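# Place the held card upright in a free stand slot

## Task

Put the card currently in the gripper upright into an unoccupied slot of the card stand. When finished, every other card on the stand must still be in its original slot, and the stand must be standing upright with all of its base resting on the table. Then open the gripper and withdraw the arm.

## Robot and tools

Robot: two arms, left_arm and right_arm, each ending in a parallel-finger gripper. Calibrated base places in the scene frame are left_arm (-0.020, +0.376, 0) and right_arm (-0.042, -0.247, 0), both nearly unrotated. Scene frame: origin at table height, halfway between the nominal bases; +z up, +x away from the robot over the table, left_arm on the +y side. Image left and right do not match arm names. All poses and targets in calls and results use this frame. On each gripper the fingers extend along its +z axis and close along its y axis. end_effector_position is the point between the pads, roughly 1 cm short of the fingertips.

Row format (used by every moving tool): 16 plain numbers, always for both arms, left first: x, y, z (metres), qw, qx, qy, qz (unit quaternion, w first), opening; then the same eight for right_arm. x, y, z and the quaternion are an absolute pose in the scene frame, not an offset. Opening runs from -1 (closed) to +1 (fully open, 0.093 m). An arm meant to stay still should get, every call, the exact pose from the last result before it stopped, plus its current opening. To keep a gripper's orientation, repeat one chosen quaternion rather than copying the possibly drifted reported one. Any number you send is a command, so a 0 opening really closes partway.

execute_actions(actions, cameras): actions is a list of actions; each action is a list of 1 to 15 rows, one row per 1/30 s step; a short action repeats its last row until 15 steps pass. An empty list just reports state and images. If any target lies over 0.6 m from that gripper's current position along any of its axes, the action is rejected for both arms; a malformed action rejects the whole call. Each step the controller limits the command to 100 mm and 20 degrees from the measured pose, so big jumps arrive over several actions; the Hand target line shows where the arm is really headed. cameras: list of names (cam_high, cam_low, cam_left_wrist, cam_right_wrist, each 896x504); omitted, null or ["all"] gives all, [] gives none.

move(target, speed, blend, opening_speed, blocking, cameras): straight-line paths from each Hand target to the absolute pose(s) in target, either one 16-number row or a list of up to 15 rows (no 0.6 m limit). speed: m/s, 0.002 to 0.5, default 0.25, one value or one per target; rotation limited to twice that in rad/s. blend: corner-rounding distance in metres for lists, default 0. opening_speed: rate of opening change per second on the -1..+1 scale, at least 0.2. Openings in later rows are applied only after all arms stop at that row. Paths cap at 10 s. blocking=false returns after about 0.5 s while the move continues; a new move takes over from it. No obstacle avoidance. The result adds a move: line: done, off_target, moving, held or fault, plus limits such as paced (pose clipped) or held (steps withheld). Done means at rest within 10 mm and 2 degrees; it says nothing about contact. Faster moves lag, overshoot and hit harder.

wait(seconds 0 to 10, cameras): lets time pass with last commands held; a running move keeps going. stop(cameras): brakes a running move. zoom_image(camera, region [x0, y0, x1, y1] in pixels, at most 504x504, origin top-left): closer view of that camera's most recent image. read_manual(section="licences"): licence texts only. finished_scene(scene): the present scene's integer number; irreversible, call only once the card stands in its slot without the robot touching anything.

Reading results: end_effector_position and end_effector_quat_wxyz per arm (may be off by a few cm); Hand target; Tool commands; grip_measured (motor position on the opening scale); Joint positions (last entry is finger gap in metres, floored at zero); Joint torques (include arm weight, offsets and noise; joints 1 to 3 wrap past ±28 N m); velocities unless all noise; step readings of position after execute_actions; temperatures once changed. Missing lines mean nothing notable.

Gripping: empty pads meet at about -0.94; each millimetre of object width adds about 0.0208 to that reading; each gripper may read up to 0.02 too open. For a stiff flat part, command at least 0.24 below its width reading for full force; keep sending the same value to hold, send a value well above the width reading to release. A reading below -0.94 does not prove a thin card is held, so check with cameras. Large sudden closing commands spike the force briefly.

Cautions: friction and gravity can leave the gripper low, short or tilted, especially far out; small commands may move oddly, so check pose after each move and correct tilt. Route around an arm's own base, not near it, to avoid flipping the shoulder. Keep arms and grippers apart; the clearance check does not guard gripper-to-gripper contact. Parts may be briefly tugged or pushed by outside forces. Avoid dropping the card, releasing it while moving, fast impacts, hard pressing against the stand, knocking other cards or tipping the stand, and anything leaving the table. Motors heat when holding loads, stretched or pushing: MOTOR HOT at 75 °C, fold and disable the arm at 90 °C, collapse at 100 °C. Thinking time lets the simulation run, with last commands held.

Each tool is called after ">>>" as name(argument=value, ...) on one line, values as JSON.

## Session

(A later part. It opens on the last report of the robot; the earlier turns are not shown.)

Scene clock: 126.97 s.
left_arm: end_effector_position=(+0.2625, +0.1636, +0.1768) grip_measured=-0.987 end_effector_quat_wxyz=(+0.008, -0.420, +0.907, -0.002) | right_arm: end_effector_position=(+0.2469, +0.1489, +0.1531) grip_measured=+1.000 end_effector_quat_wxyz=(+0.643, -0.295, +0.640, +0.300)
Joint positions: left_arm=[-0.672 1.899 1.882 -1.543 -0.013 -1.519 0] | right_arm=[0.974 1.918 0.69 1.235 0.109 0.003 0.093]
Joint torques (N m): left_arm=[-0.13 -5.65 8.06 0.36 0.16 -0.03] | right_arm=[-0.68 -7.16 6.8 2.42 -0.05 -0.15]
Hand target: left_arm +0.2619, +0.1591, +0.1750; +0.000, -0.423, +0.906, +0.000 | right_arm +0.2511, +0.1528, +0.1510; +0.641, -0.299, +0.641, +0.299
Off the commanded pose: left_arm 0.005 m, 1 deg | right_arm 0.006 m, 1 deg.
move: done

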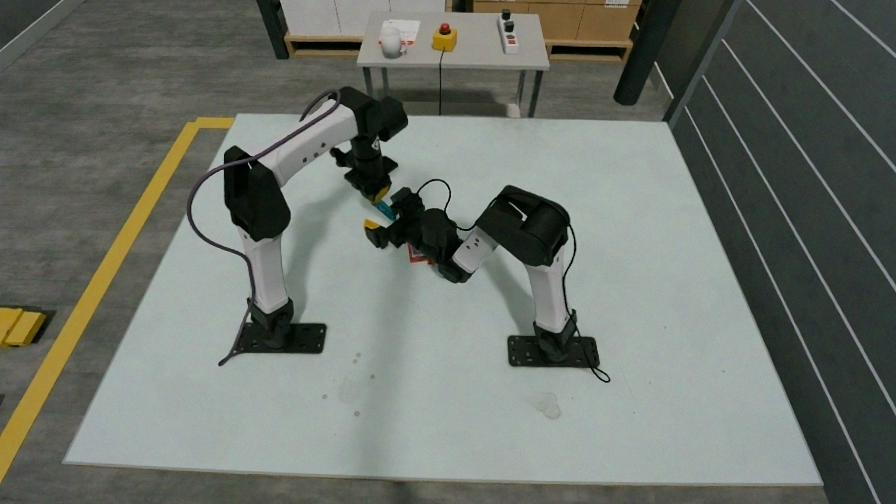

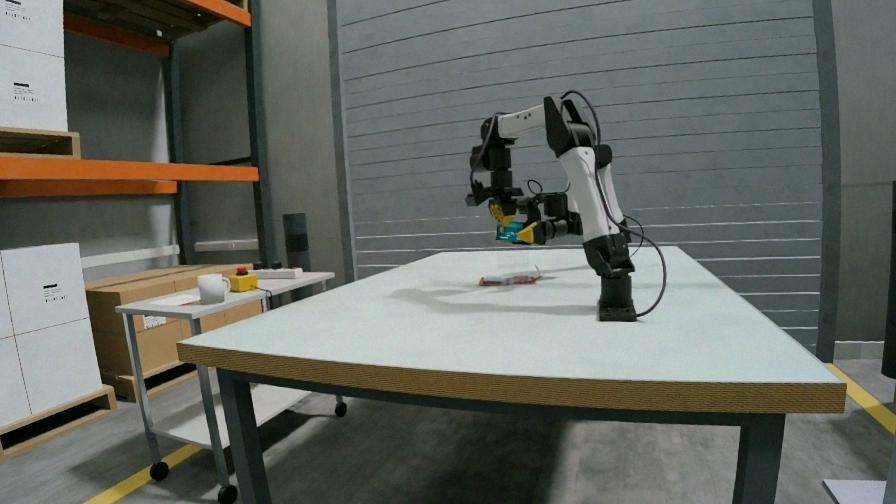

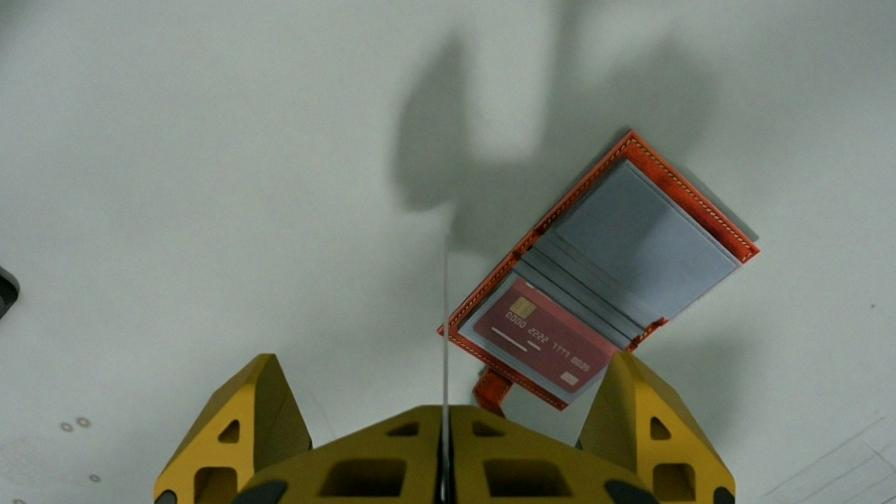

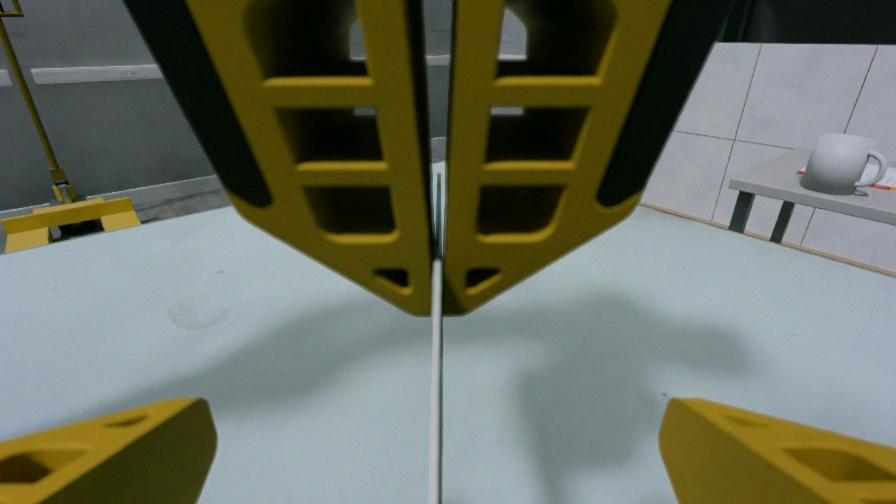

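>>> move(target=[0.262,0.159,0.175,0,-0.4226,0.9063,0,-1,0.2512,0.1531,0.151,0.6409,-0.2988,0.6409,0.2988,-1], opening_speed=0.7)

>>> zoom_image(camera="cam_low", region=[450, 110, 600, 260])

Scene clock: 137.80 s.
left_arm: end_effector_position=(+0.2624, +0.1636, +0.1768) grip_measured=-0.987 end_effector_quat_wxyz=(+0.008, -0.420, +0.907, -0.002) | right_arm: end_effector_position=(+0.2468, +0.1489, +0.1527) grip_measured=-0.972 end_effector_quat_wxyz=(+0.643, -0.296, +0.640, +0.299)
Joint positions: left_arm=[-0.672 1.899 1.882 -1.543 -0.012 -1.519 0] | right_arm=[0.974 1.918 0.69 1.233 0.109 0.002 0]
Joint torques (N m): left_arm=[-0.12 -5.65 8.06 0.36 0.16 -0.03] | right_arm=[-0.66 -7.17 6.8 2.45 -0.08 -0.13]
Hand target: left_arm +0.2620, +0.1590, +0.1750; +0.000, -0.423, +0.906, +0.000 | right_arm +0.2511, +0.1529, +0.1510; +0.641, -0.299, +0.641, +0.299
Off the commanded pose: left_arm 0.005 m, 1 deg | right_arm 0.006 m, 0 deg.
move: done

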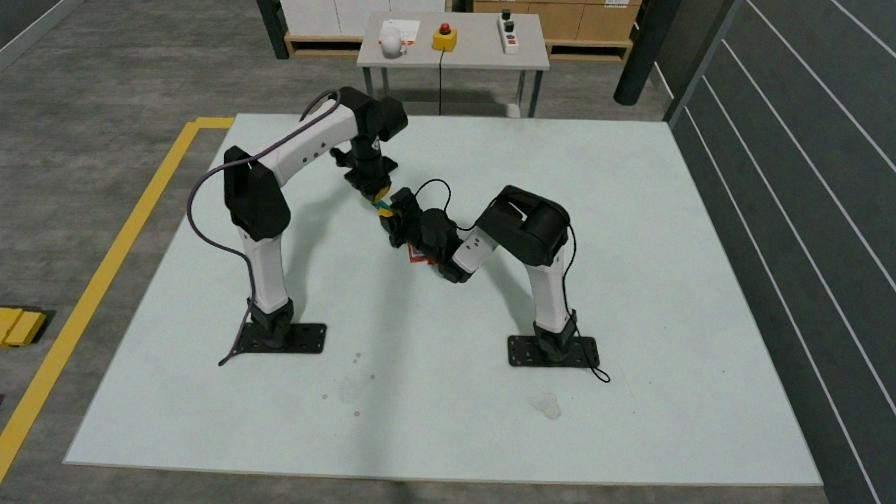

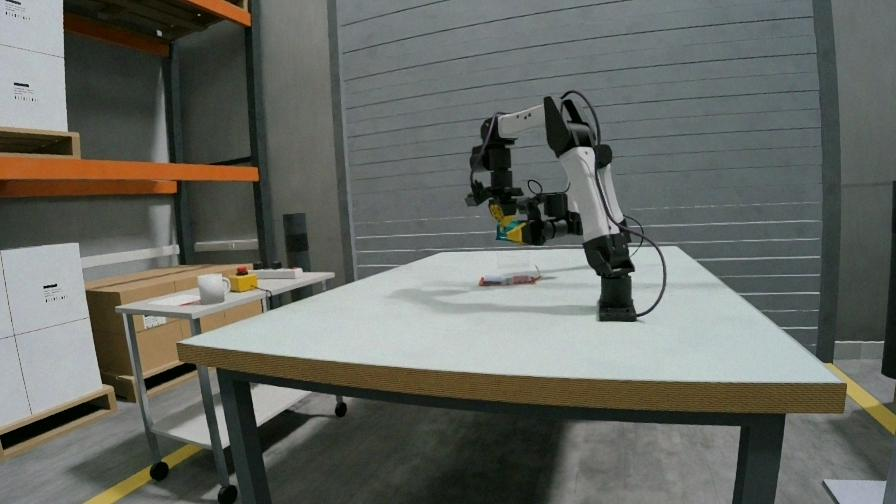

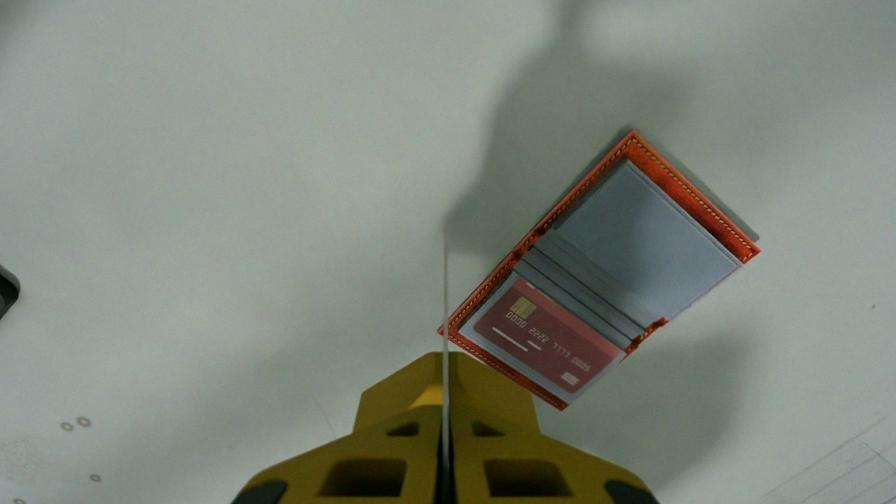

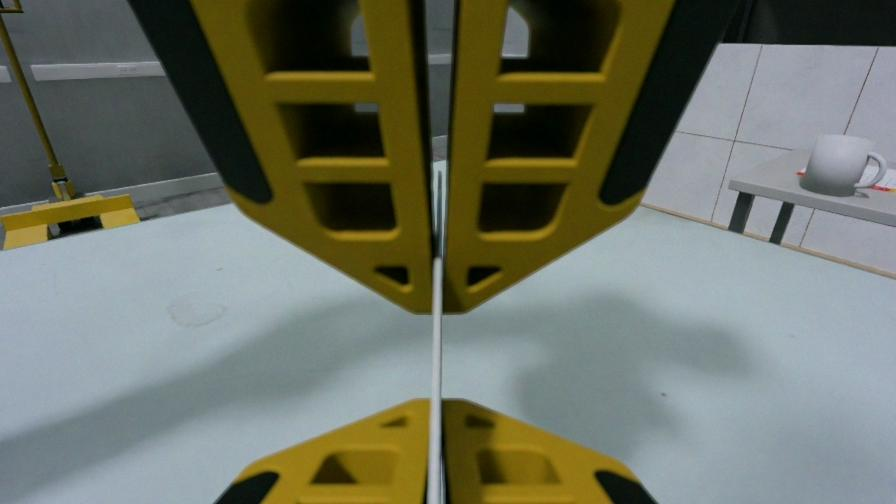

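Scaled by 3.360 from the camera's 896x504 image, which has a finer 1280x720 frame.

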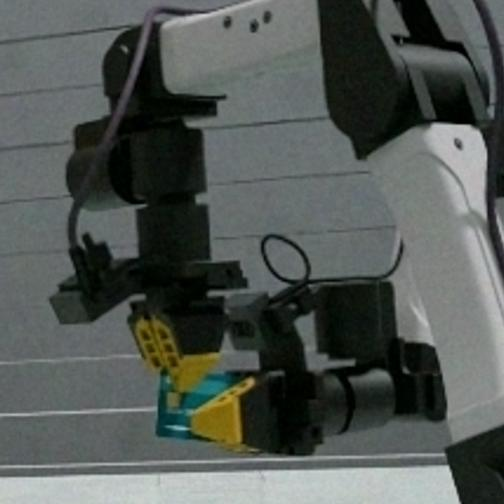

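>>> move(target=[[0.262,0.159,0.175,0,-0.4226,0.9063,0,-0.5,0.2512,0.1531,0.151,0.6409,-0.2988,0.6409,0.2988,-1],[0.245,0.18,0.26,0,-0.4226,0.9063,0,-0.5,0.2512,0.1531,0.151,0.6409,-0.2988,0.6409,0.2988,-1],[0.24,0.35,0.30,0.0872,0,0.9962,0,-0.5,0.2512,0.1531,0.151,0.6409,-0.2988,0.6409,0.2988,-1]], speed=[0.15,0.15,0.35], blend=[0,0.03,0], opening_speed=1.2)

Scene clock: 149.47 s.
left_arm: end_effector_position=(+0.2459, +0.3504, +0.3008) grip_measured=-0.502 end_effector_quat_wxyz=(+0.206, -0.006, +0.979, -0.011) | right_arm: end_effector_position=(+0.2469, +0.1489, +0.1524) grip_measured=-0.972 end_effector_quat_wxyz=(+0.642, -0.296, +0.640, +0.299)
Joint positions: left_arm=[-0.135 1.369 1.768 -1.556 -0.028 -0.122 0.021] | right_arm=[0.974 1.918 0.69 1.232 0.109 0.002 0]
Joint torques (N m): left_arm=[0.44 -3.62 5.11 1.31 0.18 0.24] | right_arm=[-0.66 -7.16 6.8 2.46 -0.08 -0.13]
Hand target: left_arm +0.2402, +0.3500, +0.2994; +0.200, +0.001, +0.980, -0.013 | right_arm +0.2511, +0.1528, +0.1509; +0.641, -0.299, +0.641, +0.299
Off the commanded pose: left_arm 0.006 m, 14 deg | right_arm 0.006 m, 0 deg.
joint sent to its limit (left arm) — joint 4 (wrist pitch), lower limit. The joint targets are off in orientation, not in position.
move: off_target (left_arm)

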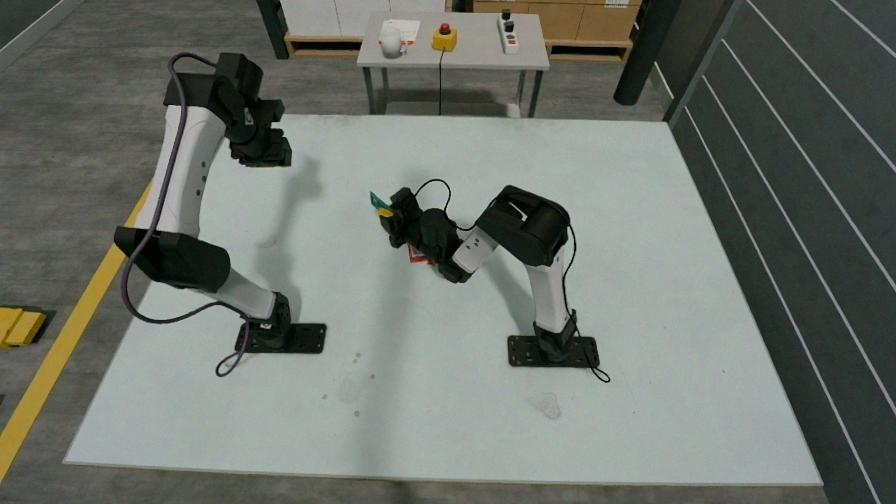

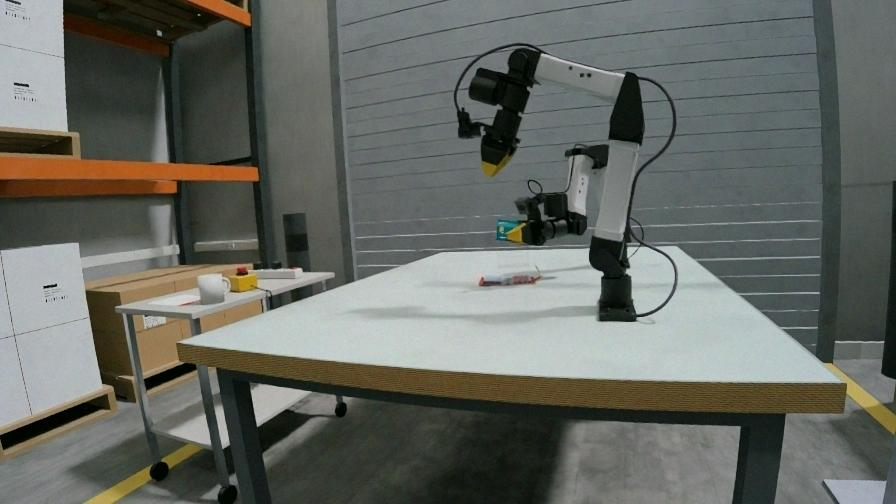

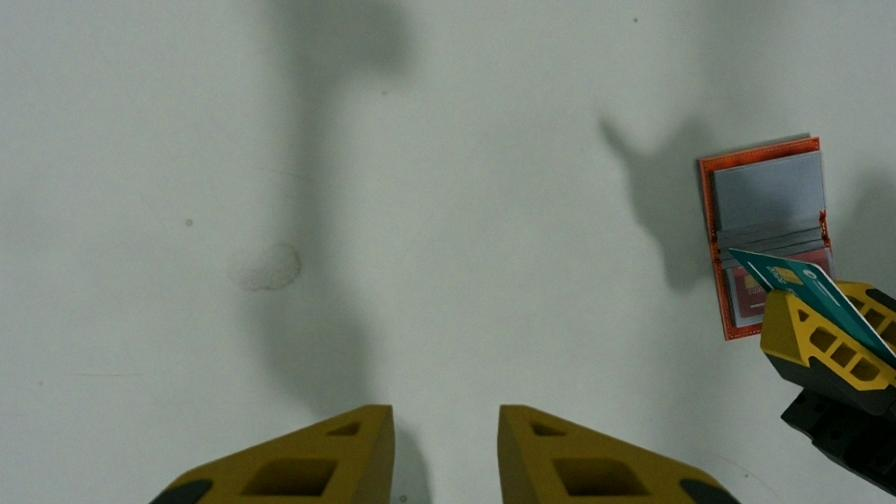

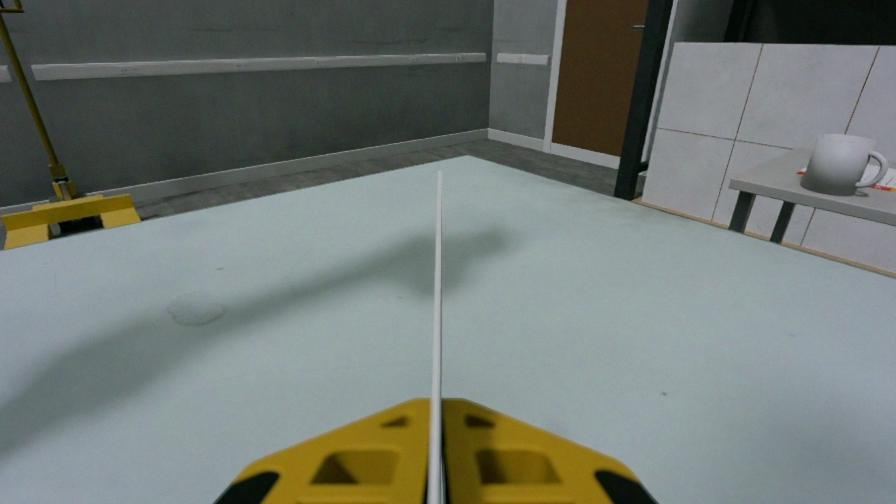

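>>> move(target=[[0.24,0.35,0.30,0.2,0.001,0.98,-0.013,-0.5,0.27,-0.05,0.24,0.4126,-0.1961,0.8848,0.0915,-1],[0.24,0.35,0.30,0.2,0.001,0.98,-0.013,-0.5,0.3287,-0.2444,0.145,0,-0.1167,0.9932,0,-1]], speed=0.3, blend=0.05)

>>> zoom_image(camera="cam_right_wrist", region=[250, 0, 700, 420])

Scene clock: 156.53 s.
left_arm: end_effector_position=(+0.2459, +0.3504, +0.3008) grip_measured=-0.502 end_effector_quat_wxyz=(+0.206, -0.005, +0.979, -0.011) | right_arm: end_effector_position=(+0.3256, -0.2428, +0.1425) grip_measured=-0.972 end_effector_quat_wxyz=(+0.000, -0.113, +0.994, +0.004)
Joint positions: left_arm=[-0.135 1.369 1.768 -1.556 -0.028 -0.121 0.021] | right_arm=[0.004 1.947 1.809 -1.434 -0.009 -0.218 0]
Joint torques (N m): left_arm=[0.51 -3.7 5.2 1.31 0.19 0.2] | right_arm=[-0.2 -8.66 7.79 0.24 0.09 -0.2]
Hand target: left_arm +0.2401, +0.3500, +0.2999; +0.201, +0.001, +0.979, -0.013 | right_arm +0.3286, -0.2444, +0.1450; +0.000, -0.117, +0.993, +0.000
Off the commanded pose: left_arm 0.006 m, 1 deg | right_arm 0.004 m, 1 deg.
joint sent to its limit (left arm) — joint 4 (wrist pitch), lower limit. The joint targets still meet the commanded pose.
move: done

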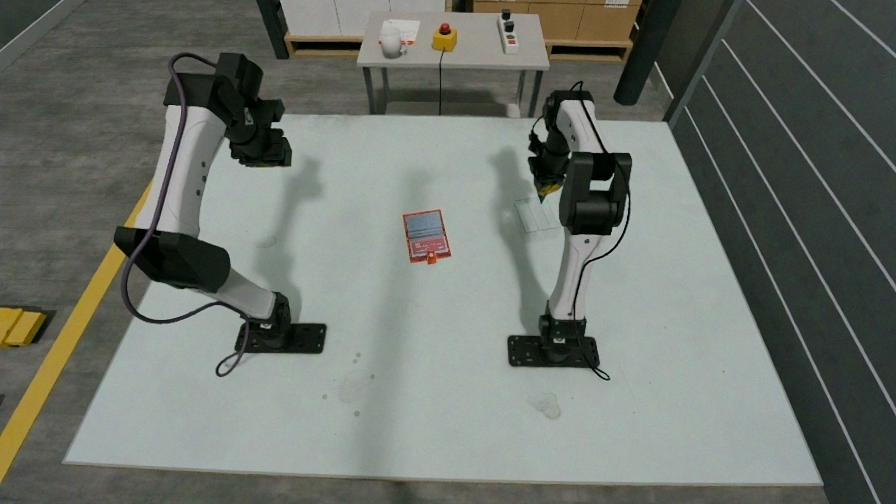

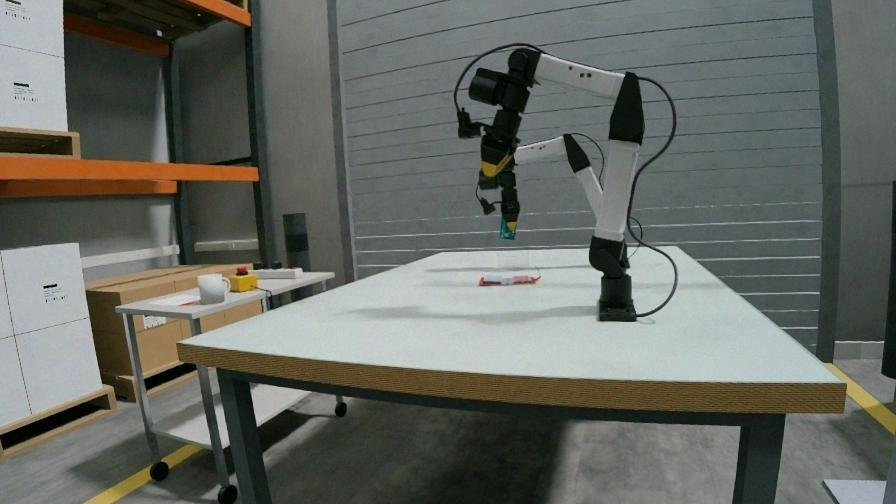

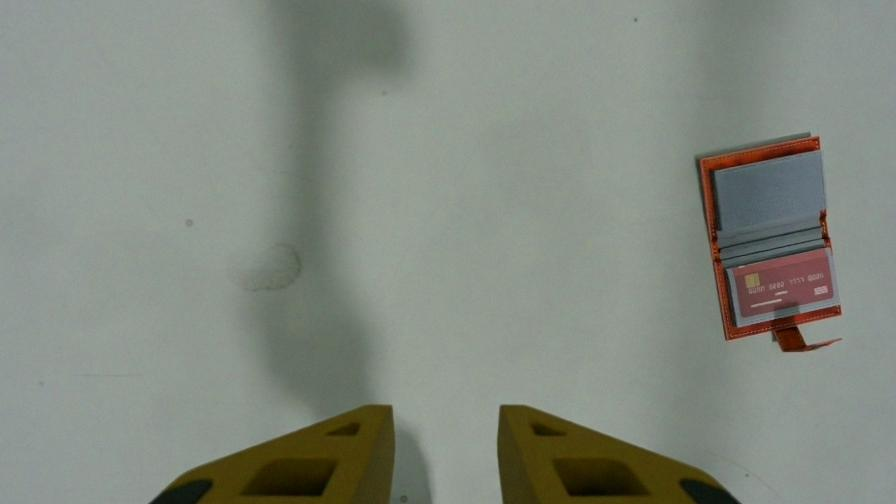

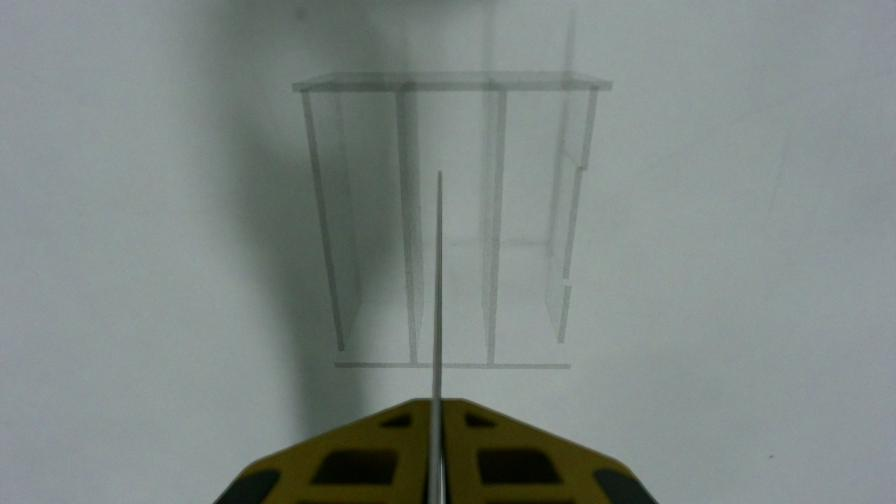

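Scaled by 1.120 from the camera's 896x504 image, which has a finer 1280x720 frame.

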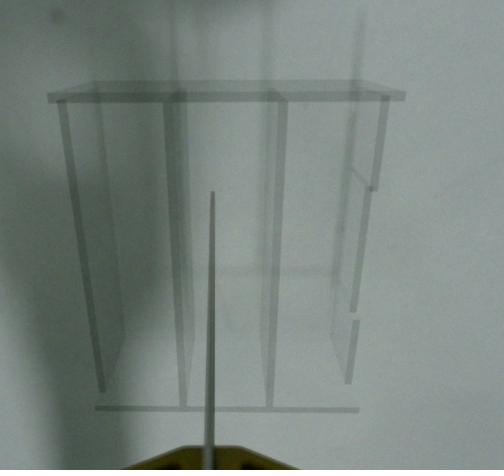

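>>> move(target=[0.24,0.35,0.30,0.2,0.001,0.98,-0.013,-0.5,0.318,-0.2512,0.103,0,-0.1167,0.9932,0,-1], speed=0.12, cameras=["cam_right_wrist","cam_low"])

>>> zoom_image(camera="cam_low", region=[450, 190, 570, 290])

Scene clock: 166.73 s.
left_arm: end_effector_position=(+0.2459, +0.3504, +0.3008) grip_measured=-0.502 end_effector_quat_wxyz=(+0.206, -0.005, +0.979, -0.011) | right_arm: end_effector_position=(+0.3179, -0.2482, +0.0953) grip_measured=-0.972 end_effector_quat_wxyz=(-0.017, -0.115, +0.993, +0.006)
Joint positions: left_arm=[-0.135 1.369 1.768 -1.556 -0.028 -0.121 0.021] | right_arm=[-0.01 1.947 1.621 -1.279 -0.007 -0.236 0]
Joint torques (N m): left_arm=[0.51 -3.7 5.2 1.31 0.18 0.19] | right_arm=[-0.59 -12.85 4.45 0.5 0.08 -0.2]
Hand target: left_arm +0.2401, +0.3500, +0.2999; +0.201, +0.001, +0.979, -0.013 | right_arm +0.3179, -0.2512, +0.1030; +0.000, -0.117, +0.993, +0.000
Off the commanded pose: left_arm 0.006 m, 1 deg | right_arm 0.008 m, 2 deg.
joint sent to its limit (left arm) — joint 4 (wrist pitch), lower limit. The joint targets still meet the commanded pose.
move: done
Images, in order: cam_low, cam_right_wrist.

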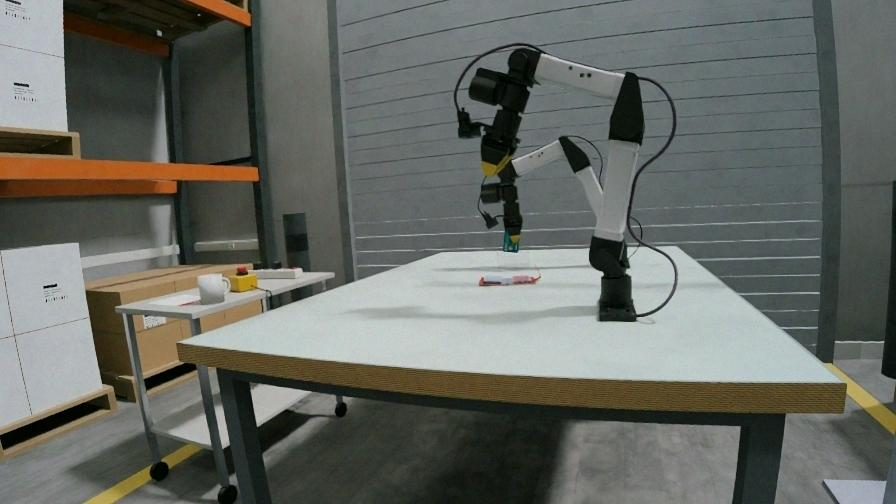

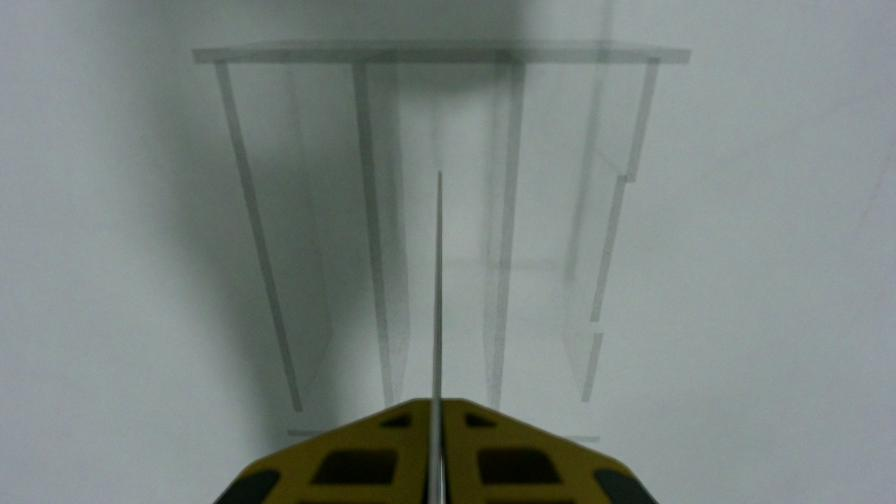

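Scaled by 4.200 from the camera's 896x504 image, which has a finer 1280x720 frame.

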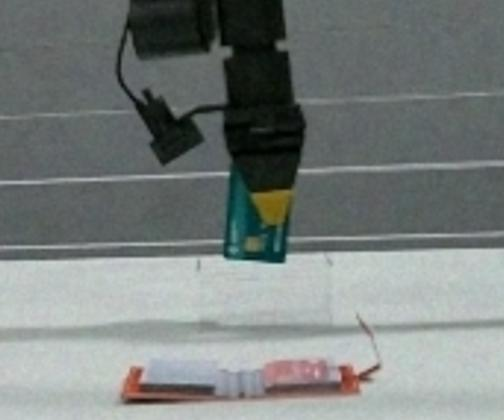

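>>> move(target=[0.24,0.35,0.30,0.2,0.001,0.98,-0.013,-0.5,0.318,-0.2512,0.071,0,-0.1167,0.9932,0,-1], speed=0.08, cameras=["cam_right_wrist","cam_low"])

>>> zoom_image(camera="cam_low", region=[450, 190, 570, 290])

Scene clock: 173.30 s.
left_arm: end_effector_position=(+0.2459, +0.3504, +0.3008) grip_measured=-0.502 end_effector_quat_wxyz=(+0.206, -0.005, +0.979, -0.010) | right_arm: end_effector_position=(+0.3181, -0.2482, +0.0693) grip_measured=-0.972 end_effector_quat_wxyz=(-0.008, -0.115, +0.993, +0.004)
Joint positions: left_arm=[-0.135 1.369 1.768 -1.556 -0.028 -0.12 0.021] | right_arm=[-0.01 1.944 1.514 -1.157 -0.007 -0.236 0]
Joint torques (N m): left_arm=[0.5 -3.7 5.2 1.31 0.19 0.19] | right_arm=[-0.61 -11.14 4.48 0.55 0.08 -0.19]
Hand target: left_arm +0.2401, +0.3500, +0.2999; +0.201, +0.001, +0.979, -0.013 | right_arm +0.3180, -0.2512, +0.0710; +0.000, -0.117, +0.993, +0.000
Off the commanded pose: left_arm 0.006 m, 1 deg | right_arm 0.003 m, 1 deg.
joint sent to its limit (left arm) — joint 4 (wrist pitch), lower limit. The joint targets still meet the commanded pose.
move: done
Images, in order: cam_low, cam_right_wrist.

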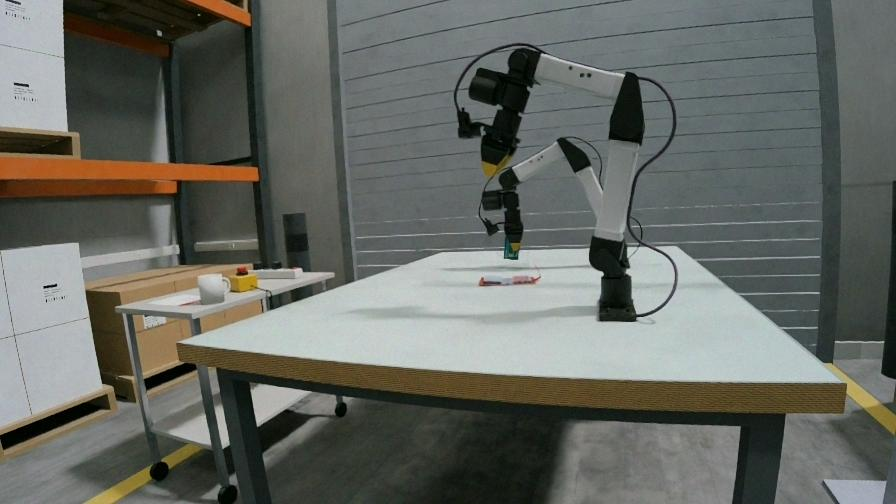

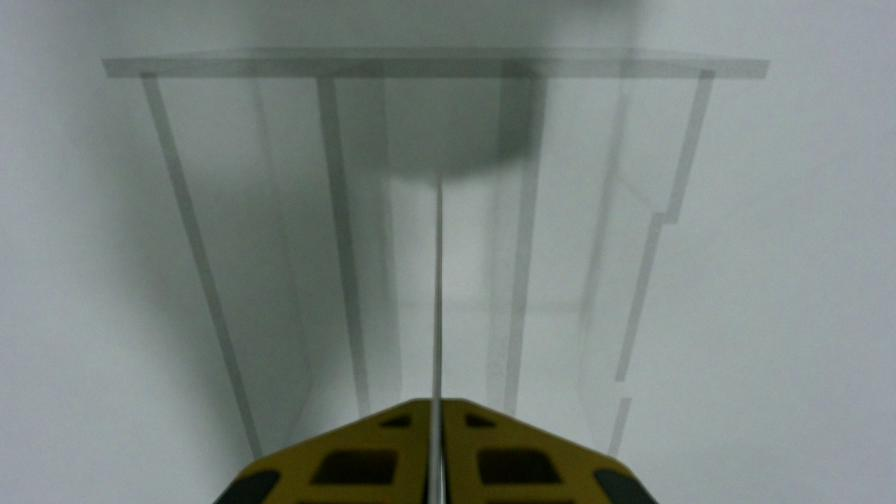

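Scaled by 4.200 from the camera's 896x504 image, which has a finer 1280x720 frame.

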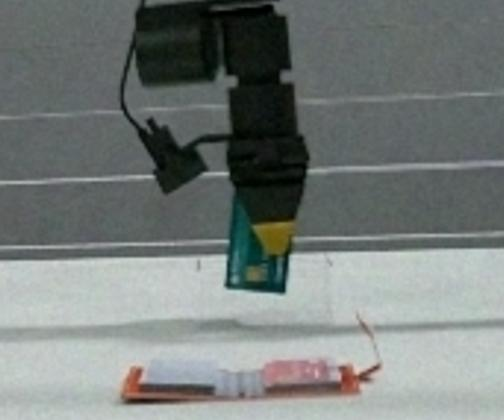

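>>> move(target=[0.24,0.35,0.30,0.2,0.001,0.98,-0.013,-0.5,0.318,-0.2512,0.06,0,-0.1167,0.9932,0,-1], speed=0.05, cameras=["cam_right_wrist","cam_low"])

>>> zoom_image(camera="cam_low", region=[450, 190, 570, 290])

Scene clock: 178.37 s.
left_arm: end_effector_position=(+0.2459, +0.3504, +0.3008) grip_measured=-0.502 end_effector_quat_wxyz=(+0.206, -0.005, +0.979, -0.010) | right_arm: end_effector_position=(+0.3184, -0.2482, +0.0612) grip_measured=-0.972 end_effector_quat_wxyz=(-0.003, -0.115, +0.993, +0.004)
Joint positions: left_arm=[-0.135 1.369 1.768 -1.556 -0.028 -0.12 0.021] | right_arm=[-0.01 1.944 1.481 -1.116 -0.007 -0.236 0]
Joint torques (N m): left_arm=[0.5 -3.7 5.2 1.31 0.19 0.19] | right_arm=[-0.62 -10.33 4.48 0.59 0.08 -0.19]
Heat: left arm: 37 °C; right arm: 45 °C.
Hand target: left_arm +0.2401, +0.3500, +0.2999; +0.201, +0.001, +0.979, -0.013 | right_arm +0.3180, -0.2512, +0.0600; +0.000, -0.117, +0.993, +0.000
Off the commanded pose: left_arm 0.006 m, 1 deg | right_arm 0.003 m, 1 deg.
joint sent to its limit (left arm) — joint 4 (wrist pitch), lower limit. The joint targets still meet the commanded pose.
move: done
Images, in order: cam_low, cam_right_wrist.

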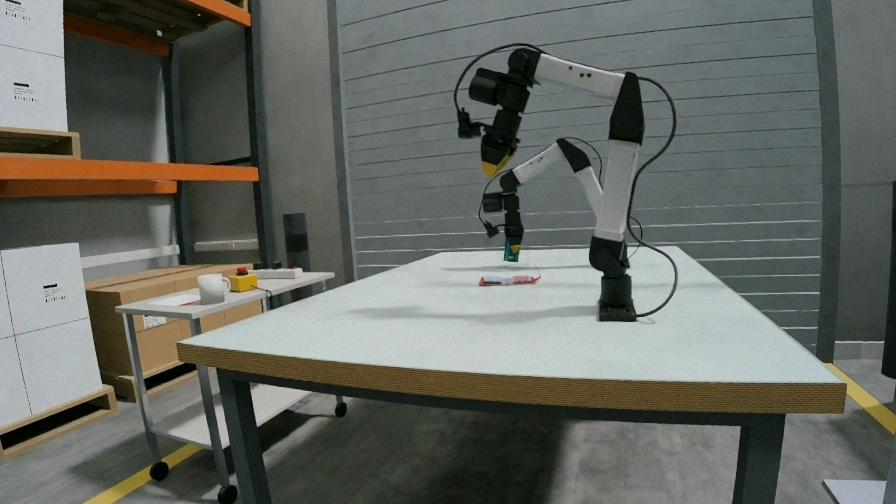

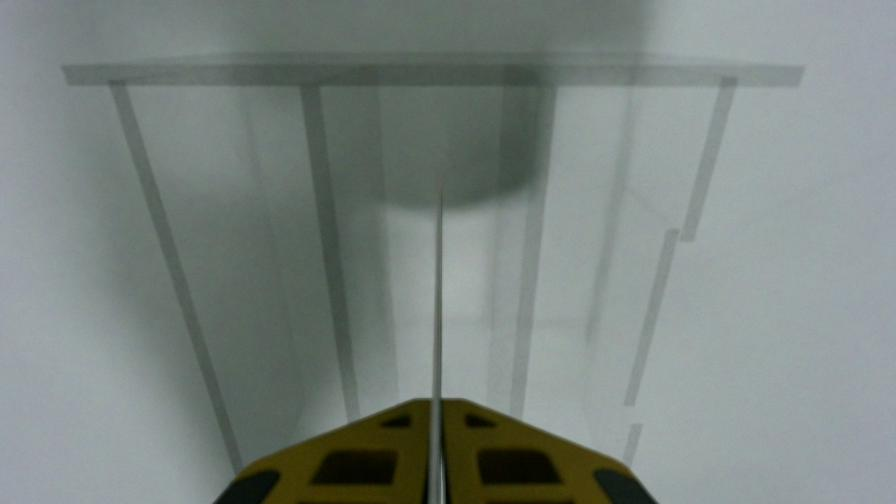

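Scaled by 4.200 from the camera's 896x504 image, which has a finer 1280x720 frame.

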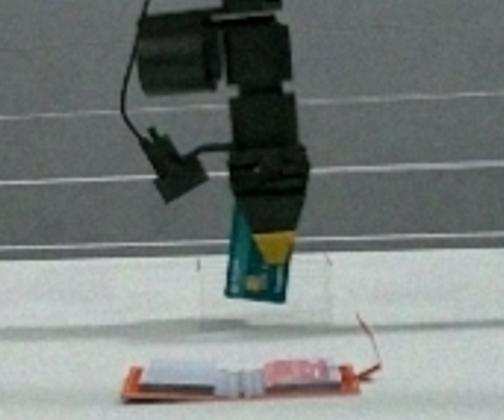

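>>> move(target=[0.24,0.35,0.30,0.2,0.001,0.98,-0.013,-0.5,0.318,-0.2512,0.051,0,-0.1167,0.9932,0,-1], speed=0.04, cameras=["cam_right_wrist","cam_low"])

>>> zoom_image(camera="cam_low", region=[450, 190, 570, 290])

Scene clock: 184.40 s.
left_arm: end_effector_position=(+0.2459, +0.3504, +0.3008) grip_measured=-0.502 end_effector_quat_wxyz=(+0.206, -0.005, +0.979, -0.010) | right_arm: end_effector_position=(+0.3189, -0.2482, +0.0549) grip_measured=-0.972 end_effector_quat_wxyz=(+0.000, -0.115, +0.993, +0.004)
Joint positions: left_arm=[-0.135 1.369 1.768 -1.556 -0.028 -0.12 0.021] | right_arm=[-0.01 1.944 1.456 -1.082 -0.007 -0.237 0]
Joint torques (N m): left_arm=[0.5 -3.7 5.2 1.31 0.19 0.19] | right_arm=[-0.62 -9.58 4.46 0.58 0.08 -0.19]
Hand target: left_arm +0.2401, +0.3500, +0.2999; +0.201, +0.001, +0.979, -0.013 | right_arm +0.3179, -0.2512, +0.0510; +0.000, -0.117, +0.993, +0.000
Off the commanded pose: left_arm 0.006 m, 1 deg | right_arm 0.005 m, 0 deg.
joint sent to its limit (left arm) — joint 4 (wrist pitch), lower limit. The joint targets still meet the commanded pose.
move: done
Images, in order: cam_low, cam_right_wrist.

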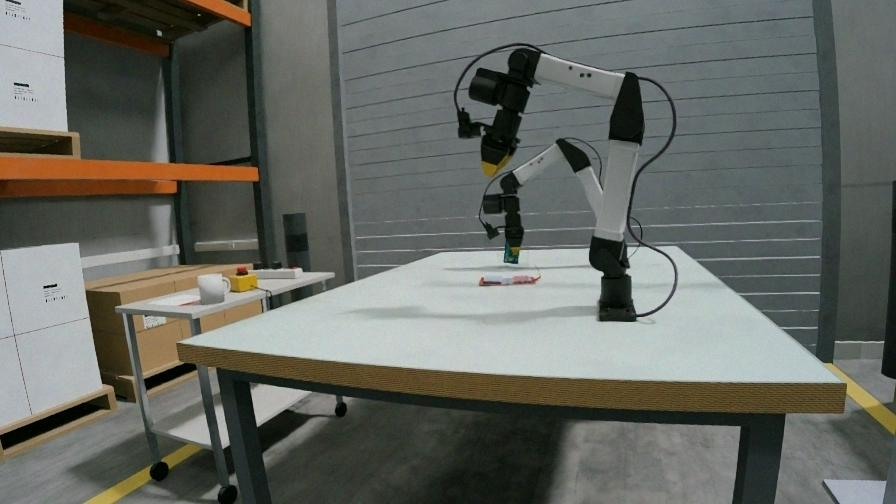

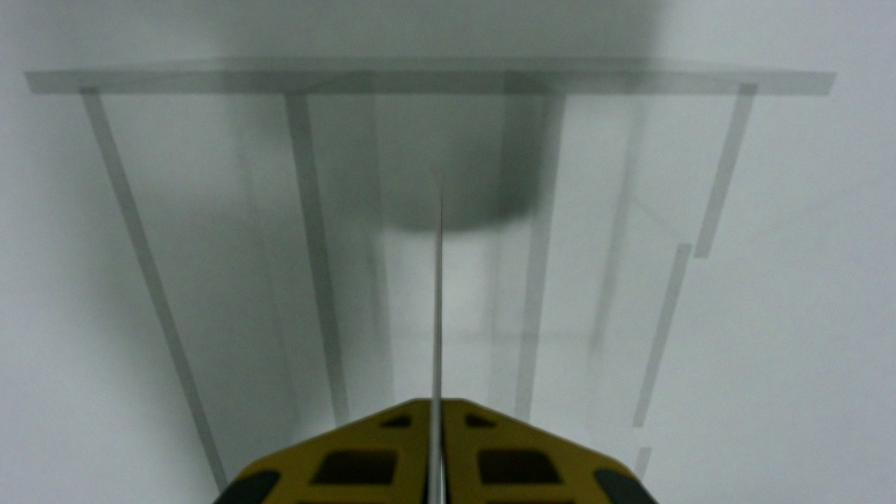

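Scaled by 4.200 from the camera's 896x504 image, which has a finer 1280x720 frame.

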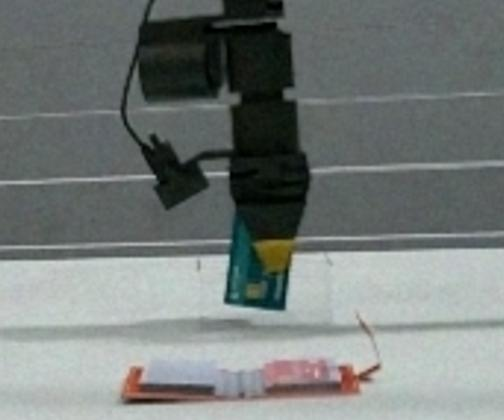

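>>> move(target=[0.24,0.35,0.30,0.2,0.001,0.98,-0.013,-0.5,0.318,-0.2512,0.043,0,-0.1167,0.9932,0,-1], speed=0.04, cameras=["cam_right_wrist","cam_low"])

>>> zoom_image(camera="cam_low", region=[450, 190, 570, 290])

Scene clock: 192.53 s.
left_arm: end_effector_position=(+0.2459, +0.3504, +0.3008) grip_measured=-0.502 end_effector_quat_wxyz=(+0.206, -0.005, +0.979, -0.010) | right_arm: end_effector_position=(+0.3192, -0.2482, +0.0527) grip_measured=-0.972 end_effector_quat_wxyz=(+0.002, -0.115, +0.993, +0.003)
Joint positions: left_arm=[-0.135 1.369 1.768 -1.556 -0.028 -0.12 0.021] | right_arm=[-0.01 1.944 1.447 -1.069 -0.007 -0.237 0]
Joint torques (N m): left_arm=[0.51 -3.69 5.22 1.31 0.19 0.19] | right_arm=[-0.61 -8.85 3.55 0.8 0.08 -0.19]
Hand target: left_arm +0.2401, +0.3500, +0.2999; +0.201, +0.001, +0.979, -0.013 | right_arm +0.3178, -0.2511, +0.0432; +0.000, -0.117, +0.993, +0.000
Off the commanded pose: left_arm 0.006 m, 1 deg | right_arm 0.010 m, 0 deg.
joint sent to its limit (left arm) — joint 4 (wrist pitch), lower limit. The joint targets still meet the commanded pose.
move: done
Images, in order: cam_low, cam_right_wrist.

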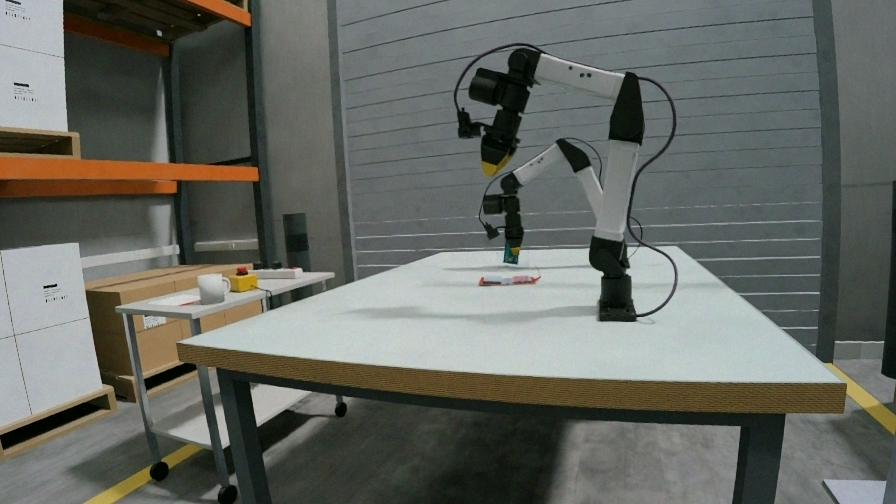

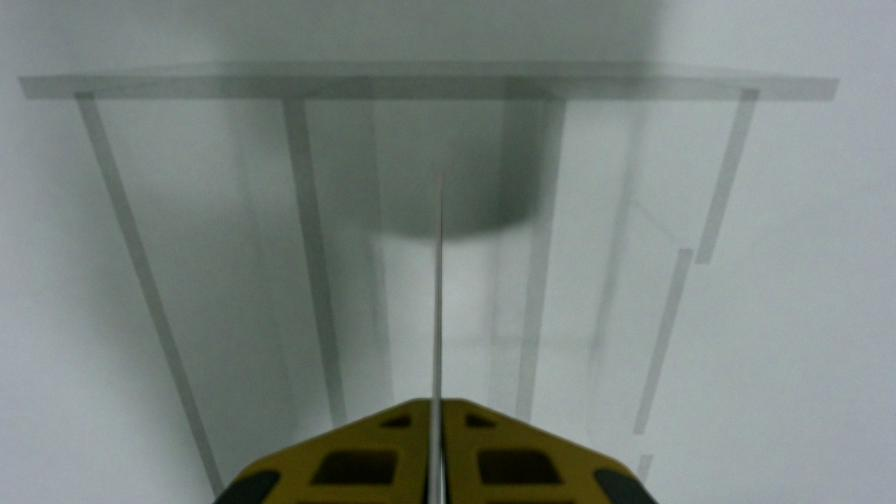

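Scaled by 4.200 from the camera's 896x504 image, which has a finer 1280x720 frame.

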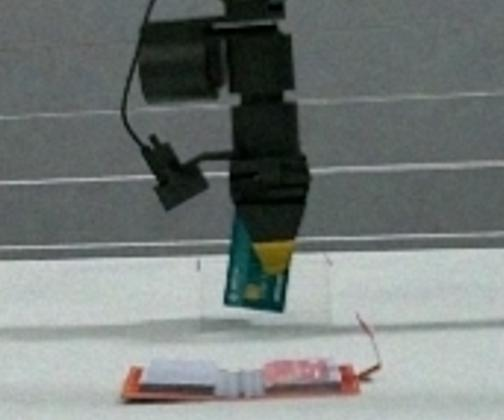

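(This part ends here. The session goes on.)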